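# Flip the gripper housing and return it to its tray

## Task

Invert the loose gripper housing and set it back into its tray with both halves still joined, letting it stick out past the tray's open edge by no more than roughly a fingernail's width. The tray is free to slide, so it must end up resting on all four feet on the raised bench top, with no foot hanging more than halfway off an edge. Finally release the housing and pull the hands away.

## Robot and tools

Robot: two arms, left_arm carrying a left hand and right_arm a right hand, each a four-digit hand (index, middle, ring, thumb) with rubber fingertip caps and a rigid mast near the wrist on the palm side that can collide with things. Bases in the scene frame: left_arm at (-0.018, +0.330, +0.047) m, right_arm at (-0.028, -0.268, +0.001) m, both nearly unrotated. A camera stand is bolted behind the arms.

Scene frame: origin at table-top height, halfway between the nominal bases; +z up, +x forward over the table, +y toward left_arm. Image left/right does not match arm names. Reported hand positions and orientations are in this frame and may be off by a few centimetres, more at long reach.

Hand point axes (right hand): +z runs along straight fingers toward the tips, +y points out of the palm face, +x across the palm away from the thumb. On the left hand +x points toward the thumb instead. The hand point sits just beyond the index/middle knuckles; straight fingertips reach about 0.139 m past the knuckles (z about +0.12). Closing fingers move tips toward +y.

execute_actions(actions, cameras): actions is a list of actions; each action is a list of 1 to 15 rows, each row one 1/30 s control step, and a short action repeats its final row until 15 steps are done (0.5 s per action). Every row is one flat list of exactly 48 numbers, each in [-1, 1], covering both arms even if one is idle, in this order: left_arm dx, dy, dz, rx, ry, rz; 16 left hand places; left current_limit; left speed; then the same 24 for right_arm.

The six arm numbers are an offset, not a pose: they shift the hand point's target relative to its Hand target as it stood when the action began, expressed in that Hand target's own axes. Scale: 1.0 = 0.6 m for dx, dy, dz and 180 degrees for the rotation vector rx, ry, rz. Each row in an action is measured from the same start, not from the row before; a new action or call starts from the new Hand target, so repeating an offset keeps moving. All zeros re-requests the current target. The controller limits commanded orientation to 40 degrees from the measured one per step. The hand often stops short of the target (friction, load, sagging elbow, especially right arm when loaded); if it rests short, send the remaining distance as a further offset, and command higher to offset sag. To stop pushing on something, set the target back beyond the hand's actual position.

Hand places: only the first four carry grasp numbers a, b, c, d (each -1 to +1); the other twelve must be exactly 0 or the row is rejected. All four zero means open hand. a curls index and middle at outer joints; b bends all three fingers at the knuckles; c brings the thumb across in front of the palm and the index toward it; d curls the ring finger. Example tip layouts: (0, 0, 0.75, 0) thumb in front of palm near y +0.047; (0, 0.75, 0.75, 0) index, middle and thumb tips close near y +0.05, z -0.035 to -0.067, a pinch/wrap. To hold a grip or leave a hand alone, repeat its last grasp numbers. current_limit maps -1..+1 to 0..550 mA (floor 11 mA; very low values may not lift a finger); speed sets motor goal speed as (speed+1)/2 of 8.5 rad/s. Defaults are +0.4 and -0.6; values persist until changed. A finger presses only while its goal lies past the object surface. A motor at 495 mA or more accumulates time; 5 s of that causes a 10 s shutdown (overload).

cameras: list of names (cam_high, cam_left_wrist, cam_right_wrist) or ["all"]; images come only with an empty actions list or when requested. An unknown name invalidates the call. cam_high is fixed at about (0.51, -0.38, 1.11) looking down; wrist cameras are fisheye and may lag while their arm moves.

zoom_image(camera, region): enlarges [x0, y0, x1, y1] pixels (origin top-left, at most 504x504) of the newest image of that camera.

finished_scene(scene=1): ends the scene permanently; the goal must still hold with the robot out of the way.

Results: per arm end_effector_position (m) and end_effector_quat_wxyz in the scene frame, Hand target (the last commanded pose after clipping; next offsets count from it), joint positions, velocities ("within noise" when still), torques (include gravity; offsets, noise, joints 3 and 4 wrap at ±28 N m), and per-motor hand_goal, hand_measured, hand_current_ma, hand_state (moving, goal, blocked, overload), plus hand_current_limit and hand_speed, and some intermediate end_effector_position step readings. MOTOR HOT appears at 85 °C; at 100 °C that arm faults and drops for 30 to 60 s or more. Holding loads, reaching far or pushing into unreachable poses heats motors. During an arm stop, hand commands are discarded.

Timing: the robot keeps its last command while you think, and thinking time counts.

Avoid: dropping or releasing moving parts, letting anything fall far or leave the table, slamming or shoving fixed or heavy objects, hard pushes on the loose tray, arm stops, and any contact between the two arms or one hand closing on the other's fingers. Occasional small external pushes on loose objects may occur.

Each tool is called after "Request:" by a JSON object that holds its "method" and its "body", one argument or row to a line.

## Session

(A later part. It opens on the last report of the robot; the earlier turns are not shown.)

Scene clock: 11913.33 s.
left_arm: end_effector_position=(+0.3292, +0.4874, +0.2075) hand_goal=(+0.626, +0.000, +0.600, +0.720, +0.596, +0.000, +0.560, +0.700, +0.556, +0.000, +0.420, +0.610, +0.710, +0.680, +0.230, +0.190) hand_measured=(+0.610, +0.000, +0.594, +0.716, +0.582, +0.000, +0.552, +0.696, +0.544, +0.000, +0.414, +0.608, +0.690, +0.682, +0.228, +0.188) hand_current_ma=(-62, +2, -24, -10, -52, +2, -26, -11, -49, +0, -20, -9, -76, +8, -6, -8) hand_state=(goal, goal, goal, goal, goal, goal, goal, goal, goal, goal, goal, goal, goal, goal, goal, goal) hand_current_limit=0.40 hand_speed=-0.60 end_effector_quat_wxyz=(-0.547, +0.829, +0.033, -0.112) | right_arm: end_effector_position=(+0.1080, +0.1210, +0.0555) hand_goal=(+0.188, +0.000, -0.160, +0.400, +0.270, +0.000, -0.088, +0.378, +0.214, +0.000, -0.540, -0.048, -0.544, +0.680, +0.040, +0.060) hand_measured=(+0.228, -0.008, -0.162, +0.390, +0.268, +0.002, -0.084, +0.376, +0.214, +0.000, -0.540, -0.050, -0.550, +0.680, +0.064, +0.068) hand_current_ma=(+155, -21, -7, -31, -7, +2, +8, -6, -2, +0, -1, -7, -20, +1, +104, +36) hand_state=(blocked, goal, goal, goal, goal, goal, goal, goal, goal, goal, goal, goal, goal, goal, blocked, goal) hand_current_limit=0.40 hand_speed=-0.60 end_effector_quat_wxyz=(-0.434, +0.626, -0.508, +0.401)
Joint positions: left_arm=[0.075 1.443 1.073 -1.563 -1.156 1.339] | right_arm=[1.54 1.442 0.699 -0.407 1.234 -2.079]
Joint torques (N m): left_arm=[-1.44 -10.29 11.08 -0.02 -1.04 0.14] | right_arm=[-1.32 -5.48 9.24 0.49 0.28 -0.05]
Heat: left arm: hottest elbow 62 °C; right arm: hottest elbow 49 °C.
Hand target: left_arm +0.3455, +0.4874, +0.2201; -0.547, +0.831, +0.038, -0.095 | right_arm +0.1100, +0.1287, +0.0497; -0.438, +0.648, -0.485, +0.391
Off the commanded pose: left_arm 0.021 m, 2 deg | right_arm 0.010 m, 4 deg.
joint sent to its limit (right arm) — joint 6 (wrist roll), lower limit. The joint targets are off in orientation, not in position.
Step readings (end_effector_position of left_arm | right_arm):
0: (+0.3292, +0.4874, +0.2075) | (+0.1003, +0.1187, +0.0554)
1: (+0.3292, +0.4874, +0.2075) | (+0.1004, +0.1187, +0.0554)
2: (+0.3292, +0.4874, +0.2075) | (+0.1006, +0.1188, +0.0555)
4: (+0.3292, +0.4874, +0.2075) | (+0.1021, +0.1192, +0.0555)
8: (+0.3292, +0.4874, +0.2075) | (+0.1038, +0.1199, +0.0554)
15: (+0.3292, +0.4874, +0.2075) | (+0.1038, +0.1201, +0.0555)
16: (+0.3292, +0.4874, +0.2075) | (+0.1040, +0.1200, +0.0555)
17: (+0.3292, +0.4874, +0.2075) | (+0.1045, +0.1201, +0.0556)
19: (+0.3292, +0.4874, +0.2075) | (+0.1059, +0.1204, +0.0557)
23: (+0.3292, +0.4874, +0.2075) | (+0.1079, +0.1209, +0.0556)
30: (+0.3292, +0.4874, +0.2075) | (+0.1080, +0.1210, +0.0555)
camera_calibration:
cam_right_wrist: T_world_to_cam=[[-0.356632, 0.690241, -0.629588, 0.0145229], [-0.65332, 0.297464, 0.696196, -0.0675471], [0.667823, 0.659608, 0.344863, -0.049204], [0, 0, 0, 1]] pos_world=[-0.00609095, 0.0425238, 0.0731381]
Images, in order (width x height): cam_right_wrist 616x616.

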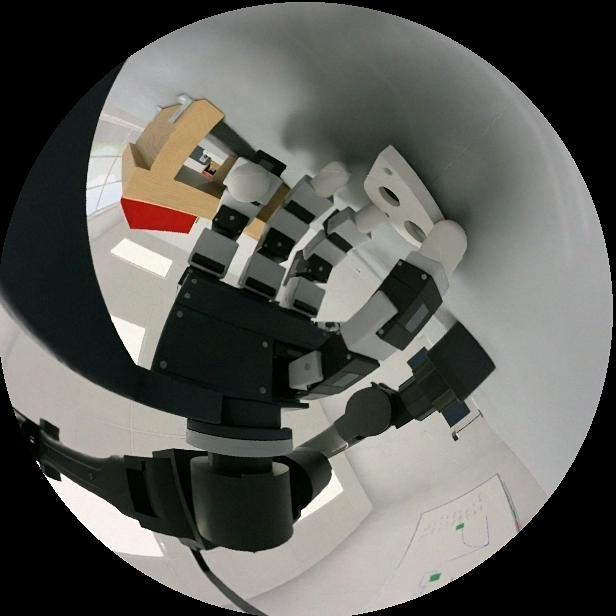

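Request:
{"method": "execute_actions", "body": {
  "actions": [
    [[0,0,0,0,0,0,0,0.1,0,0.1,0,0,0,0,0,0,0,0,0,0,0,0,0.4,-0.6,0,0,0,-0.0014,0.0158,0.0052,0.38,0.33,0.76,0.7,0,0,0,0,0,0,0,0,0,0,0,0,0.5,-0.6]],
    [[0,0,0,0,0,0,0,0.1,0,0.1,0,0,0,0,0,0,0,0,0,0,0,0,0.4,-0.6,0,0,0,0,0,0,0.38,0.35,0.76,0.7,0,0,0,0,0,0,0,0,0,0,0,0,0.5,-0.6]]
  ],
  "cameras": ["cam_right_wrist"]
}}

Request:
{"method": "zoom_image", "body": {
  "camera": "cam_right_wrist",
  "region": [320, 130, 480, 290]
}}

Scene clock: 11927.57 s.
left_arm: end_effector_position=(+0.3292, +0.4874, +0.2075) hand_goal=(+0.626, +0.000, +0.600, +0.720, +0.596, +0.000, +0.560, +0.700, +0.556, +0.000, +0.420, +0.610, +0.710, +0.680, +0.230, +0.190) hand_measured=(+0.610, +0.000, +0.594, +0.716, +0.582, +0.000, +0.552, +0.696, +0.544, +0.000, +0.414, +0.608, +0.690, +0.682, +0.228, +0.188) hand_current_ma=(-62, +2, -24, -10, -52, +2, -26, -11, -49, +0, -20, -9, -76, +8, -6, -8) hand_state=(goal, goal, goal, goal, goal, goal, goal, goal, goal, goal, goal, goal, goal, goal, goal, goal) hand_current_limit=0.40 hand_speed=-0.60 end_effector_quat_wxyz=(-0.547, +0.829, +0.033, -0.112) | right_arm: end_effector_position=(+0.1091, +0.1219, +0.0562) hand_goal=(+0.120, +0.000, -0.144, +0.410, +0.182, +0.000, -0.098, +0.378, +0.138, +0.000, -0.540, -0.038, -0.544, +0.680, +0.040, +0.070) hand_measured=(+0.196, -0.008, -0.144, +0.398, +0.180, +0.002, -0.094, +0.376, +0.138, +0.000, -0.540, -0.040, -0.552, +0.680, +0.070, +0.084) hand_current_ma=(+321, -21, +0, -39, -4, +2, +9, -6, +0, +0, -1, -7, -22, +1, +140, +57) hand_state=(blocked, goal, goal, goal, goal, goal, goal, goal, goal, goal, goal, goal, goal, goal, blocked, goal) hand_current_limit=0.50 hand_speed=-0.60 end_effector_quat_wxyz=(-0.434, +0.625, -0.509, +0.402)
Joint positions: left_arm=[0.075 1.443 1.073 -1.563 -1.156 1.339] | right_arm=[1.538 1.443 0.702 -0.407 1.236 -2.079]
Joint torques (N m): left_arm=[-1.44 -10.7 10.81 0.1 -1 0.17] | right_arm=[-1.38 -5.6 8.87 0.62 0.31 -0.04]
Heat: left arm: hottest elbow 62 °C; right arm: hottest elbow 50 °C.
Hand target: left_arm +0.3455, +0.4874, +0.2201; -0.547, +0.831, +0.038, -0.095 | right_arm +0.1100, +0.1288, +0.0498; -0.427, +0.635, -0.502, +0.402
Off the commanded pose: left_arm 0.021 m, 2 deg | right_arm 0.009 m, 2 deg.
joint sent to its limit (right arm) — joint 6 (wrist roll), lower limit. The joint targets still meet the commanded pose.
Step readings (end_effector_position of left_arm | right_arm):
0: (+0.3292, +0.4874, +0.2075) | (+0.1080, +0.1210, +0.0555)
1: (+0.3292, +0.4874, +0.2075) | (+0.1080, +0.1210, +0.0555)
2: (+0.3292, +0.4874, +0.2075) | (+0.1081, +0.1211, +0.0557)
4: (+0.3292, +0.4874, +0.2075) | (+0.1084, +0.1213, +0.0559)
8: (+0.3292, +0.4874, +0.2075) | (+0.1086, +0.1217, +0.0560)
15: (+0.3292, +0.4874, +0.2075) | (+0.1086, +0.1217, +0.0560)
16: (+0.3292, +0.4874, +0.2075) | (+0.1086, +0.1217, +0.0560)
17: (+0.3292, +0.4874, +0.2075) | (+0.1086, +0.1217, +0.0561)
19: (+0.3292, +0.4874, +0.2075) | (+0.1089, +0.1217, +0.0560)
23: (+0.3292, +0.4874, +0.2075) | (+0.1091, +0.1219, +0.0562)
30: (+0.3292, +0.4874, +0.2075) | (+0.1091, +0.1219, +0.0562)
camera_calibration:
cam_right_wrist: T_world_to_cam=[[-0.353734, 0.692287, -0.628977, 0.0142181], [-0.653444, 0.298235, 0.695749, -0.0675652], [0.66924, 0.657111, 0.346875, -0.0507041], [0, 0, 0, 1]] pos_world=[-0.00518747, 0.0436255, 0.0735392]
Images, in order (width x height): cam_right_wrist 616x616.

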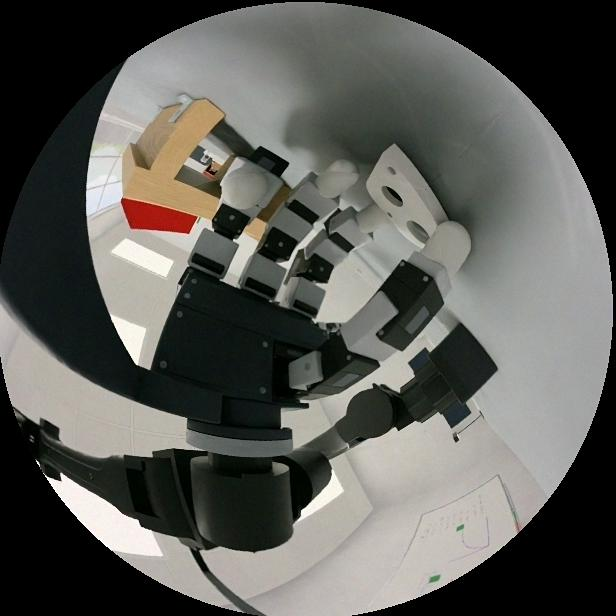

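Scaled by 3.150 from the camera's 616x616 image, which has a finer 880x880 frame.

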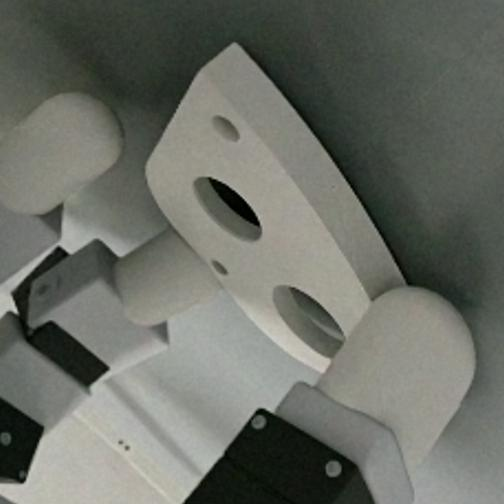

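Request:
{"method": "execute_actions", "body": {
  "actions": [
    [[0,0,0,0,0,0,0,0.1,0,0.1,0,0,0,0,0,0,0,0,0,0,0,0,0.4,-0.6,0,0,0,0,0,0,0.38,0.37,0.76,0.7,0,0,0,0,0,0,0,0,0,0,0,0,0.6,-0.6]],
    [[0,0,0,0,0,0,0,0.1,0,0.1,0,0,0,0,0,0,0,0,0,0,0,0,0.4,-0.6,0.0017,-0.0189,-0.0062,0,0,0,0.38,0.385,0.76,0.7,0,0,0,0,0,0,0,0,0,0,0,0,0.6,-0.6]]
  ],
  "cameras": ["cam_right_wrist"]
}}

Request:
{"method": "zoom_image", "body": {
  "camera": "cam_right_wrist",
  "region": [320, 130, 480, 290]
}}

Scene clock: 11939.00 s.
left_arm: end_effector_position=(+0.3292, +0.4874, +0.2075) hand_goal=(+0.626, +0.000, +0.600, +0.720, +0.596, +0.000, +0.560, +0.700, +0.556, +0.000, +0.420, +0.610, +0.710, +0.680, +0.230, +0.190) hand_measured=(+0.610, +0.000, +0.594, +0.716, +0.582, +0.000, +0.552, +0.696, +0.544, +0.000, +0.414, +0.608, +0.690, +0.682, +0.228, +0.188) hand_current_ma=(-62, +2, -24, -10, -52, +2, -26, -11, -49, +0, -20, -9, -76, +8, -6, -8) hand_state=(goal, goal, goal, goal, goal, goal, goal, goal, goal, goal, goal, goal, goal, goal, goal, goal) hand_current_limit=0.40 hand_speed=-0.60 end_effector_quat_wxyz=(-0.547, +0.829, +0.033, -0.112) | right_arm: end_effector_position=(+0.1095, +0.1218, +0.0585) hand_goal=(+0.072, +0.000, -0.134, +0.416, +0.122, +0.000, -0.104, +0.378, +0.086, +0.000, -0.540, -0.030, -0.544, +0.680, +0.040, +0.076) hand_measured=(+0.168, +0.004, -0.118, +0.420, +0.122, +0.002, -0.100, +0.376, +0.086, +0.000, -0.540, -0.032, -0.546, +0.680, +0.072, +0.090) hand_current_ma=(+428, +8, +51, +13, -2, +2, +10, -6, +1, +0, -1, -7, -6, +1, +149, +62) hand_state=(blocked, goal, goal, goal, goal, goal, goal, goal, goal, goal, goal, goal, goal, goal, blocked, goal) hand_current_limit=0.60 hand_speed=-0.60 end_effector_quat_wxyz=(-0.429, +0.628, -0.506, +0.406)
Joint positions: left_arm=[0.075 1.443 1.073 -1.563 -1.156 1.339] | right_arm=[1.536 1.443 0.714 -0.434 1.236 -2.079]
Joint torques (N m): left_arm=[-1.49 -10.23 10.85 -0.01 -1.05 0.11] | right_arm=[-1.14 -7.77 9.11 -0.05 0.35 -0.06]
Heat: left arm: hottest elbow 62 °C; right arm: hottest elbow 49 °C.
Hand target: left_arm +0.3455, +0.4874, +0.2201; -0.547, +0.831, +0.038, -0.095 | right_arm +0.1099, +0.1288, +0.0619; -0.427, +0.635, -0.502, +0.402
Off the commanded pose: left_arm 0.021 m, 2 deg | right_arm 0.008 m, 1 deg.
joint sent to its limit (right arm) — joint 6 (wrist roll), lower limit. The joint targets still meet the commanded pose.
Step readings (end_effector_position of left_arm | right_arm):
0: (+0.3292, +0.4874, +0.2075) | (+0.1091, +0.1219, +0.0562)
1: (+0.3292, +0.4874, +0.2075) | (+0.1091, +0.1219, +0.0562)
2: (+0.3292, +0.4874, +0.2075) | (+0.1092, +0.1218, +0.0563)
4: (+0.3292, +0.4874, +0.2075) | (+0.1095, +0.1219, +0.0565)
8: (+0.3292, +0.4874, +0.2075) | (+0.1097, +0.1220, +0.0566)
15: (+0.3292, +0.4874, +0.2075) | (+0.1097, +0.1220, +0.0566)
16: (+0.3292, +0.4874, +0.2075) | (+0.1097, +0.1220, +0.0566)
17: (+0.3292, +0.4874, +0.2075) | (+0.1097, +0.1221, +0.0568)
19: (+0.3292, +0.4874, +0.2075) | (+0.1097, +0.1221, +0.0575)
23: (+0.3292, +0.4874, +0.2075) | (+0.1095, +0.1219, +0.0582)
30: (+0.3292, +0.4874, +0.2075) | (+0.1095, +0.1217, +0.0584)
camera_calibration:
cam_right_wrist: T_world_to_cam=[[-0.353338, 0.683401, -0.638839, 0.0173959], [-0.652856, 0.308965, 0.691607, -0.0700617], [0.670024, 0.661441, 0.336993, -0.0517996], [0, 0, 0, 1]] pos_world=[-0.00488663, 0.0440205, 0.0770245]
Images, in order (width x height): cam_right_wrist 616x616.

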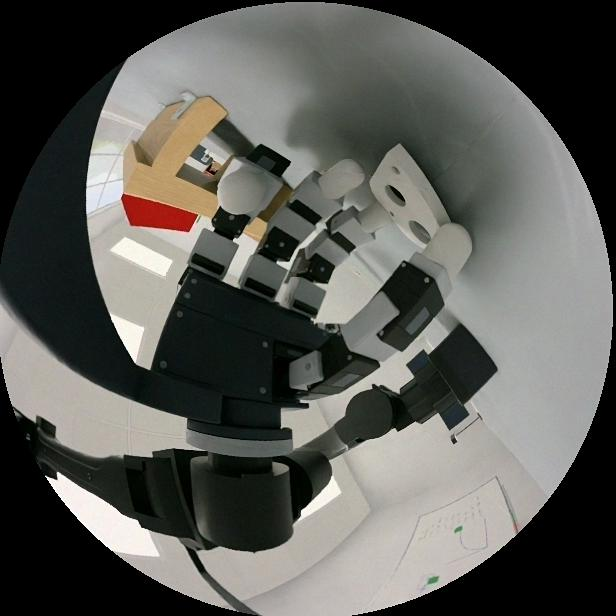

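Scaled by 3.150 from the camera's 616x616 image, which has a finer 880x880 frame.

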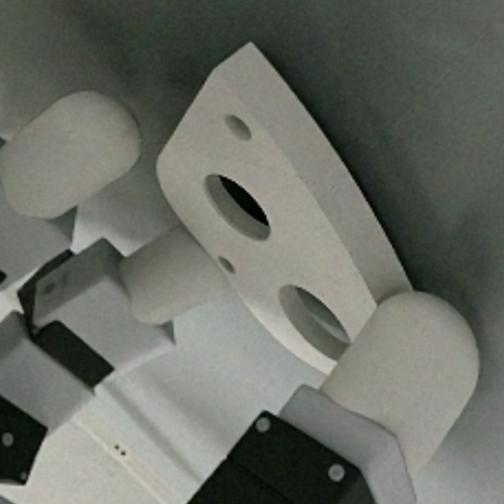

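Request:
{"method": "execute_actions", "body": {
  "actions": [
    [[0,0,0,0,0,0,0,0.1,0,0.1,0,0,0,0,0,0,0,0,0,0,0,0,0.4,-0.6,0.0014,-0.0158,-0.0052,0,0,0,0.38,0.385,0.76,0.7,0,0,0,0,0,0,0,0,0,0,0,0,0.6,-0.6]]
  ],
  "cameras": ["cam_right_wrist"]
}}

Request:
{"method": "zoom_image", "body": {
  "camera": "cam_right_wrist",
  "region": [320, 130, 480, 290]
}}

Scene clock: 11943.33 s.
left_arm: end_effector_position=(+0.3292, +0.4874, +0.2075) hand_goal=(+0.626, +0.000, +0.600, +0.720, +0.596, +0.000, +0.560, +0.700, +0.556, +0.000, +0.420, +0.610, +0.710, +0.680, +0.230, +0.190) hand_measured=(+0.610, +0.000, +0.594, +0.716, +0.582, +0.000, +0.552, +0.696, +0.544, +0.000, +0.414, +0.608, +0.690, +0.682, +0.228, +0.188) hand_current_ma=(-62, +2, -24, -10, -52, +2, -26, -11, -49, +0, -20, -9, -76, +8, -6, -8) hand_state=(goal, goal, goal, goal, goal, goal, goal, goal, goal, goal, goal, goal, goal, goal, goal, goal) hand_current_limit=0.40 hand_speed=-0.60 end_effector_quat_wxyz=(-0.547, +0.829, +0.033, -0.112) | right_arm: end_effector_position=(+0.1086, +0.1188, +0.0593) hand_goal=(+0.072, +0.000, -0.134, +0.416, +0.122, +0.000, -0.104, +0.378, +0.086, +0.000, -0.540, -0.030, -0.544, +0.680, +0.040, +0.076) hand_measured=(+0.164, +0.010, -0.114, +0.424, +0.122, +0.002, -0.100, +0.376, +0.086, +0.000, -0.540, -0.032, -0.546, +0.680, +0.072, +0.090) hand_current_ma=(+403, +23, +66, +23, -2, +2, +10, -6, +1, +0, -1, -7, -6, +1, +149, +62) hand_state=(blocked, goal, blocked, goal, goal, goal, goal, goal, goal, goal, goal, goal, goal, goal, blocked, goal) hand_current_limit=0.60 hand_speed=-0.60 end_effector_quat_wxyz=(-0.421, +0.635, -0.502, +0.409)
Joint positions: left_arm=[0.075 1.443 1.073 -1.563 -1.156 1.339] | right_arm=[1.536 1.44 0.721 -0.468 1.229 -2.078]
Joint torques (N m): left_arm=[-1.61 -10.34 10.92 -0.24 -1.02 0.14] | right_arm=[-1.08 -9.23 9.59 -0.01 0.55 -0.07]
Heat: left arm: hottest elbow 63 °C; right arm: hottest elbow 49 °C.
Hand target: left_arm +0.3455, +0.4874, +0.2201; -0.547, +0.831, +0.038, -0.095 | right_arm +0.1099, +0.1288, +0.0718; -0.427, +0.635, -0.502, +0.402
Off the commanded pose: left_arm 0.021 m, 2 deg | right_arm 0.016 m, 1 deg.
joint sent to its limit (right arm) — joint 6 (wrist roll), lower limit. The joint targets still meet the commanded pose.
Step readings (end_effector_position of left_arm | right_arm):
0: (+0.3292, +0.4874, +0.2075) | (+0.1095, +0.1218, +0.0585)
1: (+0.3292, +0.4874, +0.2075) | (+0.1095, +0.1217, +0.0585)
2: (+0.3292, +0.4874, +0.2075) | (+0.1094, +0.1216, +0.0586)
4: (+0.3292, +0.4874, +0.2075) | (+0.1092, +0.1211, +0.0589)
8: (+0.3292, +0.4874, +0.2075) | (+0.1088, +0.1199, +0.0592)
15: (+0.3292, +0.4874, +0.2075) | (+0.1086, +0.1189, +0.0593)
camera_calibration:
cam_right_wrist: T_world_to_cam=[[-0.35845, 0.667873, -0.652272, 0.0228878], [-0.649574, 0.323391, 0.688093, -0.0721503], [0.670498, 0.670346, 0.317914, -0.0494734], [0, 0, 0, 1]] pos_world=[-0.00549098, 0.0412109, 0.0803035]
Images, in order (width x height): cam_right_wrist 616x616.

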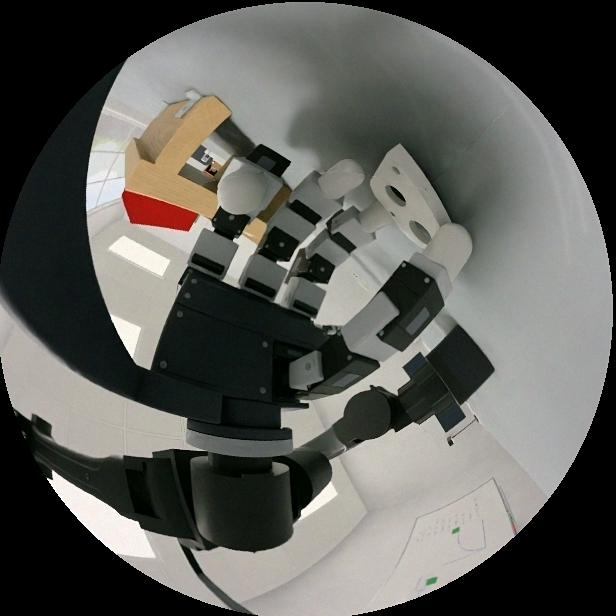

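Scaled by 3.150 from the camera's 616x616 image, which has a finer 880x880 frame.

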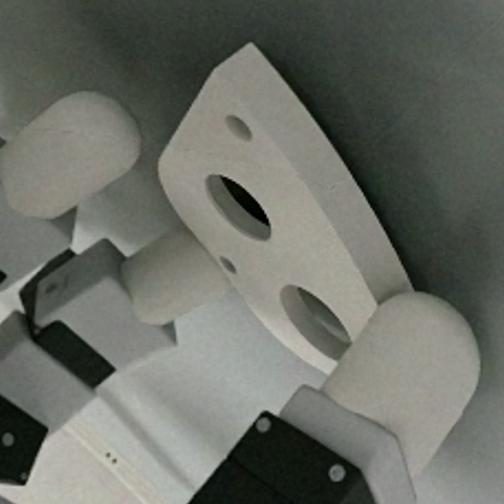

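Request:
{"method": "execute_actions", "body": {
  "actions": [
    [[0,0,0,0,0,0,0,0.1,0,0.1,0,0,0,0,0,0,0,0,0,0,0,0,0.4,-0.6,0.0014,-0.0158,-0.0052,0,0,0,0.38,0.385,0.76,0.7,0,0,0,0,0,0,0,0,0,0,0,0,0.6,-0.6]]
  ],
  "cameras": ["cam_right_wrist"]
}}

Request:
{"method": "zoom_image", "body": {
  "camera": "cam_right_wrist",
  "region": [320, 130, 480, 290]
}}

Scene clock: 11950.60 s.
left_arm: end_effector_position=(+0.3292, +0.4874, +0.2075) hand_goal=(+0.626, +0.000, +0.600, +0.720, +0.596, +0.000, +0.560, +0.700, +0.556, +0.000, +0.420, +0.610, +0.710, +0.680, +0.230, +0.190) hand_measured=(+0.610, +0.000, +0.594, +0.716, +0.582, +0.000, +0.552, +0.696, +0.544, +0.000, +0.414, +0.608, +0.690, +0.682, +0.228, +0.188) hand_current_ma=(-62, +2, -24, -10, -52, +2, -26, -11, -49, +0, -20, -9, -76, +8, -6, -8) hand_state=(goal, goal, goal, goal, goal, goal, goal, goal, goal, goal, goal, goal, goal, goal, goal, goal) hand_current_limit=0.40 hand_speed=-0.60 end_effector_quat_wxyz=(-0.547, +0.829, +0.033, -0.112) | right_arm: end_effector_position=(+0.1082, +0.1120, +0.0621) hand_goal=(+0.072, +0.000, -0.134, +0.416, +0.122, +0.000, -0.104, +0.378, +0.086, +0.000, -0.540, -0.030, -0.544, +0.680, +0.040, +0.076) hand_measured=(+0.158, +0.006, -0.108, +0.428, +0.122, +0.002, -0.100, +0.376, +0.086, +0.000, -0.540, -0.032, -0.546, +0.680, +0.072, +0.090) hand_current_ma=(+379, +17, +86, +39, -2, +2, +10, -6, +1, +0, -1, -7, -6, +1, +149, +62) hand_state=(blocked, goal, blocked, goal, goal, goal, goal, goal, goal, goal, goal, goal, goal, goal, blocked, goal) hand_current_limit=0.60 hand_speed=-0.60 end_effector_quat_wxyz=(-0.412, +0.641, -0.497, +0.415)
Joint positions: left_arm=[0.075 1.443 1.073 -1.563 -1.156 1.339] | right_arm=[1.536 1.426 0.722 -0.508 1.226 -2.079]
Joint torques (N m): left_arm=[-1.38 -9.99 10.96 -0.02 -1.04 0.18] | right_arm=[-1.03 -9.41 10.44 0.31 0.68 -0.07]
Heat: left arm: hottest elbow 63 °C; right arm: hottest elbow 49 °C.
Hand target: left_arm +0.3455, +0.4874, +0.2201; -0.547, +0.831, +0.038, -0.095 | right_arm +0.1099, +0.1287, +0.0818; -0.427, +0.635, -0.502, +0.402
Off the commanded pose: left_arm 0.021 m, 2 deg | right_arm 0.026 m, 2 deg.
joint sent to its limit (right arm) — joint 6 (wrist roll), lower limit. The joint targets still meet the commanded pose.
Step readings (end_effector_position of left_arm | right_arm):
0: (+0.3292, +0.4874, +0.2075) | (+0.1086, +0.1188, +0.0593)
1: (+0.3292, +0.4874, +0.2075) | (+0.1086, +0.1187, +0.0593)
2: (+0.3292, +0.4874, +0.2075) | (+0.1086, +0.1184, +0.0596)
4: (+0.3292, +0.4874, +0.2075) | (+0.1083, +0.1164, +0.0601)
8: (+0.3292, +0.4874, +0.2075) | (+0.1082, +0.1132, +0.0614)
15: (+0.3292, +0.4874, +0.2075) | (+0.1082, +0.1121, +0.0621)
camera_calibration:
cam_right_wrist: T_world_to_cam=[[-0.361296, 0.649735, -0.668812, 0.0325011], [-0.648146, 0.340657, 0.681072, -0.0737615], [0.670352, 0.679557, 0.298045, -0.0453077], [0, 0, 0, 1]] pos_world=[-0.00569364, 0.0347994, 0.0854778]
Images, in order (width x height): cam_right_wrist 616x616.

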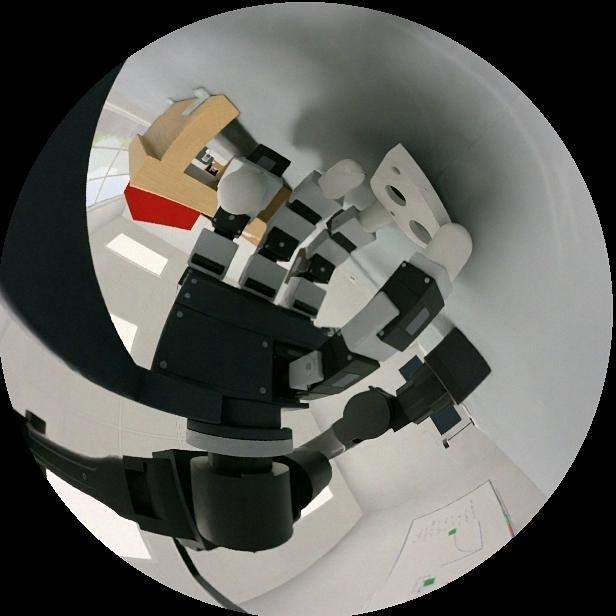

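Scaled by 3.150 from the camera's 616x616 image, which has a finer 880x880 frame.

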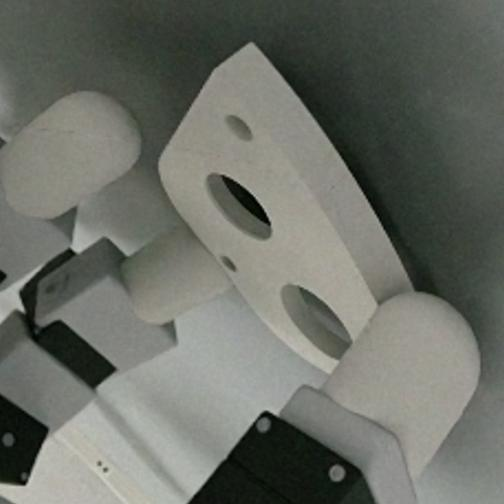

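Request:
{"method": "execute_actions", "body": {
  "actions": [
    [[0,0,0,0,0,0,0,0.1,0,0.1,0,0,0,0,0,0,0,0,0,0,0,0,0.4,-0.6,0.0017,-0.0189,-0.0062,0,0,0,0.38,0.385,0.76,0.7,0,0,0,0,0,0,0,0,0,0,0,0,0.6,-0.6]]
  ],
  "cameras": ["cam_right_wrist"]
}}

Request:
{"method": "zoom_image", "body": {
  "camera": "cam_right_wrist",
  "region": [320, 130, 480, 290]
}}

Scene clock: 11979.57 s.
left_arm: end_effector_position=(+0.3292, +0.4874, +0.2075) hand_goal=(+0.626, +0.000, +0.600, +0.720, +0.596, +0.000, +0.560, +0.700, +0.556, +0.000, +0.420, +0.610, +0.710, +0.680, +0.230, +0.190) hand_measured=(+0.610, +0.000, +0.594, +0.716, +0.582, +0.000, +0.552, +0.696, +0.544, +0.000, +0.414, +0.608, +0.690, +0.682, +0.228, +0.188) hand_current_ma=(-62, +2, -24, -10, -52, +2, -26, -11, -49, +0, -20, -9, -76, +8, -6, -8) hand_state=(goal, goal, goal, goal, goal, goal, goal, goal, goal, goal, goal, goal, goal, goal, goal, goal) hand_current_limit=0.40 hand_speed=-0.60 end_effector_quat_wxyz=(-0.547, +0.829, +0.033, -0.112) | right_arm: end_effector_position=(+0.1081, +0.1115, +0.0739) hand_goal=(+0.072, +0.000, -0.134, +0.416, +0.122, +0.000, -0.104, +0.378, +0.086, +0.000, -0.540, -0.030, -0.544, +0.680, +0.040, +0.076) hand_measured=(+0.158, +0.006, -0.108, +0.428, +0.122, +0.002, -0.100, +0.376, +0.086, +0.000, -0.540, -0.032, -0.546, +0.680, +0.072, +0.090) hand_current_ma=(+378, +16, +87, +39, -2, +2, +10, -6, +1, +0, -1, -7, -5, +1, +149, +62) hand_state=(blocked, goal, blocked, goal, goal, goal, goal, goal, goal, goal, goal, goal, goal, goal, blocked, goal) hand_current_limit=0.60 hand_speed=-0.60 end_effector_quat_wxyz=(-0.412, +0.641, -0.497, +0.415)
Joint positions: left_arm=[0.075 1.443 1.073 -1.563 -1.156 1.339] | right_arm=[1.536 1.4 0.735 -0.547 1.226 -2.079]
Joint torques (N m): left_arm=[-0.85 -10.17 11.07 0.13 -1.05 0.15] | right_arm=[-0.97 -9.52 10.81 0.25 0.69 -0.08]
Heat: left arm: hottest elbow 63 °C; right arm: hottest elbow 53 °C.
Hand target: left_arm +0.3455, +0.4874, +0.2201; -0.547, +0.831, +0.038, -0.095 | right_arm +0.1100, +0.1287, +0.0938; -0.427, +0.635, -0.502, +0.402
Off the commanded pose: left_arm 0.021 m, 2 deg | right_arm 0.026 m, 2 deg.
joint sent to its limit (right arm) — joint 6 (wrist roll), lower limit. The joint targets still meet the commanded pose.
Step readings (end_effector_position of left_arm | right_arm):
0: (+0.3292, +0.4874, +0.2075) | (+0.1082, +0.1120, +0.0621)
1: (+0.3292, +0.4874, +0.2075) | (+0.1082, +0.1119, +0.0621)
2: (+0.3292, +0.4874, +0.2075) | (+0.1081, +0.1114, +0.0624)
4: (+0.3292, +0.4874, +0.2075) | (+0.1081, +0.1097, +0.0636)
8: (+0.3292, +0.4874, +0.2075) | (+0.1081, +0.1095, +0.0697)
15: (+0.3292, +0.4874, +0.2075) | (+0.1081, +0.1118, +0.0740)
camera_calibration:
cam_right_wrist: T_world_to_cam=[[-0.361646, 0.649943, -0.668421, 0.040671], [-0.648033, 0.340199, 0.681409, -0.0816449], [0.670273, 0.679588, 0.298153, -0.0484968], [0, 0, 0, 1]] pos_world=[-0.005694, 0.0342995, 0.0972783]
Images, in order (width x height): cam_right_wrist 616x616.

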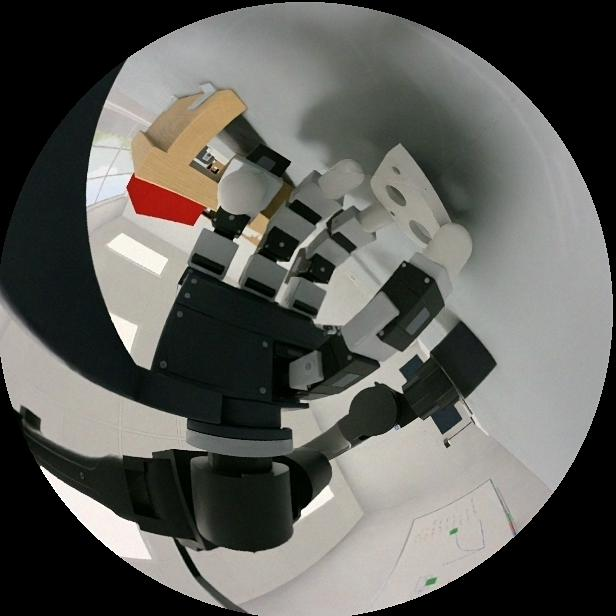

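Scaled by 3.150 from the camera's 616x616 image, which has a finer 880x880 frame.

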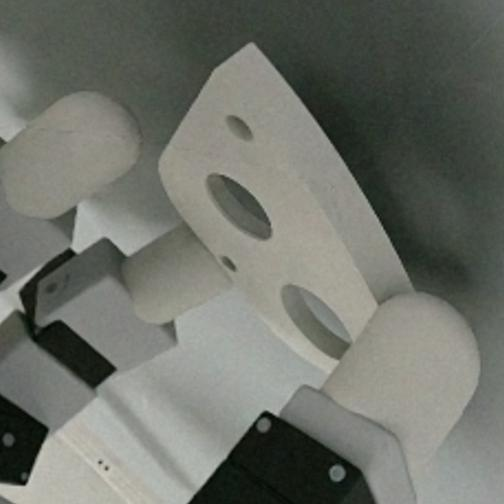

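Request:
{"method": "execute_actions", "body": {
  "actions": [
    [[0,0,0,0,0,0,0,0.1,0,0.1,0,0,0,0,0,0,0,0,0,0,0,0,0.4,-0.6,0.0021,-0.0237,-0.0077,-0.0009,0.0106,0.0035,0.38,0.385,0.76,0.7,0,0,0,0,0,0,0,0,0,0,0,0,0.6,-0.6]],
    [[0,0,0,0,0,0,0,0.1,0,0.1,0,0,0,0,0,0,0,0,0,0,0,0,0.4,-0.6,0.0021,-0.0237,-0.0077,-0.0009,0.0106,0.0035,0.38,0.385,0.76,0.7,0,0,0,0,0,0,0,0,0,0,0,0,0.6,-0.6]]
  ],
  "cameras": ["cam_right_wrist"]
}}

Request:
{"method": "zoom_image", "body": {
  "camera": "cam_right_wrist",
  "region": [320, 130, 480, 290]
}}

Scene clock: 11987.17 s.
left_arm: end_effector_position=(+0.3292, +0.4874, +0.2075) hand_goal=(+0.626, +0.000, +0.600, +0.720, +0.596, +0.000, +0.560, +0.700, +0.556, +0.000, +0.420, +0.610, +0.710, +0.680, +0.230, +0.190) hand_measured=(+0.610, +0.000, +0.594, +0.716, +0.582, +0.000, +0.552, +0.696, +0.544, +0.000, +0.414, +0.608, +0.690, +0.682, +0.228, +0.188) hand_current_ma=(-62, +2, -24, -10, -52, +2, -26, -11, -49, +0, -20, -9, -76, +8, -6, -8) hand_state=(goal, goal, goal, goal, goal, goal, goal, goal, goal, goal, goal, goal, goal, goal, goal, goal) hand_current_limit=0.40 hand_speed=-0.60 end_effector_quat_wxyz=(-0.547, +0.829, +0.033, -0.112) | right_arm: end_effector_position=(+0.1095, +0.1092, +0.1038) hand_goal=(+0.072, +0.000, -0.134, +0.416, +0.122, +0.000, -0.104, +0.378, +0.086, +0.000, -0.540, -0.030, -0.544, +0.680, +0.040, +0.076) hand_measured=(+0.158, +0.006, -0.108, +0.428, +0.122, +0.002, -0.100, +0.376, +0.086, +0.000, -0.540, -0.032, -0.546, +0.680, +0.072, +0.090) hand_current_ma=(+378, +16, +87, +39, -2, +2, +10, -6, +1, +0, -1, -7, -4, +1, +149, +62) hand_state=(blocked, goal, blocked, goal, goal, goal, goal, goal, goal, goal, goal, goal, goal, goal, blocked, goal) hand_current_limit=0.60 hand_speed=-0.60 end_effector_quat_wxyz=(-0.396, +0.630, -0.511, +0.429)
Joint positions: left_arm=[0.075 1.443 1.073 -1.563 -1.156 1.339] | right_arm=[1.536 1.387 0.83 -0.817 1.241 -1.923]
Joint torques (N m): left_arm=[-0.91 -10.34 10.89 -0.09 -1.03 0.15] | right_arm=[-0.79 -8.88 11.51 -0.13 0.84 0.15]
Heat: left arm: hottest elbow 63 °C; right arm: hottest elbow 53 °C.
Hand target: left_arm +0.3455, +0.4874, +0.2201; -0.547, +0.831, +0.038, -0.095 | right_arm +0.1101, +0.1286, +0.1237; -0.413, +0.617, -0.524, +0.417
Off the commanded pose: left_arm 0.021 m, 2 deg | right_arm 0.028 m, 3 deg.
Step readings (end_effector_position of left_arm | right_arm):
0: (+0.3292, +0.4874, +0.2075) | (+0.1081, +0.1115, +0.0739)
1: (+0.3292, +0.4874, +0.2075) | (+0.1081, +0.1112, +0.0739)
2: (+0.3292, +0.4874, +0.2075) | (+0.1081, +0.1103, +0.0742)
4: (+0.3292, +0.4874, +0.2075) | (+0.1082, +0.1081, +0.0759)
8: (+0.3292, +0.4874, +0.2075) | (+0.1084, +0.1082, +0.0829)
15: (+0.3292, +0.4874, +0.2075) | (+0.1086, +0.1102, +0.0882)
16: (+0.3292, +0.4874, +0.2075) | (+0.1085, +0.1099, +0.0882)
17: (+0.3292, +0.4874, +0.2075) | (+0.1086, +0.1087, +0.0887)
19: (+0.3292, +0.4874, +0.2075) | (+0.1090, +0.1064, +0.0910)
23: (+0.3292, +0.4874, +0.2075) | (+0.1094, +0.1078, +0.0985)
30: (+0.3292, +0.4874, +0.2075) | (+0.1095, +0.1099, +0.1040)
camera_calibration:
cam_right_wrist: T_world_to_cam=[[-0.326101, 0.658463, -0.678295, 0.0587878], [-0.628677, 0.384797, 0.675793, -0.106713], [0.705991, 0.646806, 0.288478, -0.0560597], [0, 0, 0, 1]] pos_world=[-0.00833953, 0.0386129, 0.128163]
Images, in order (width x height): cam_right_wrist 616x616.

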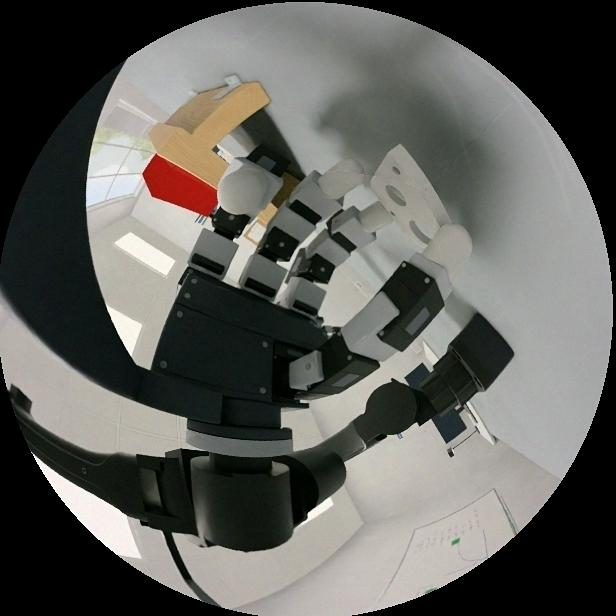

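Scaled by 3.150 from the camera's 616x616 image, which has a finer 880x880 frame.

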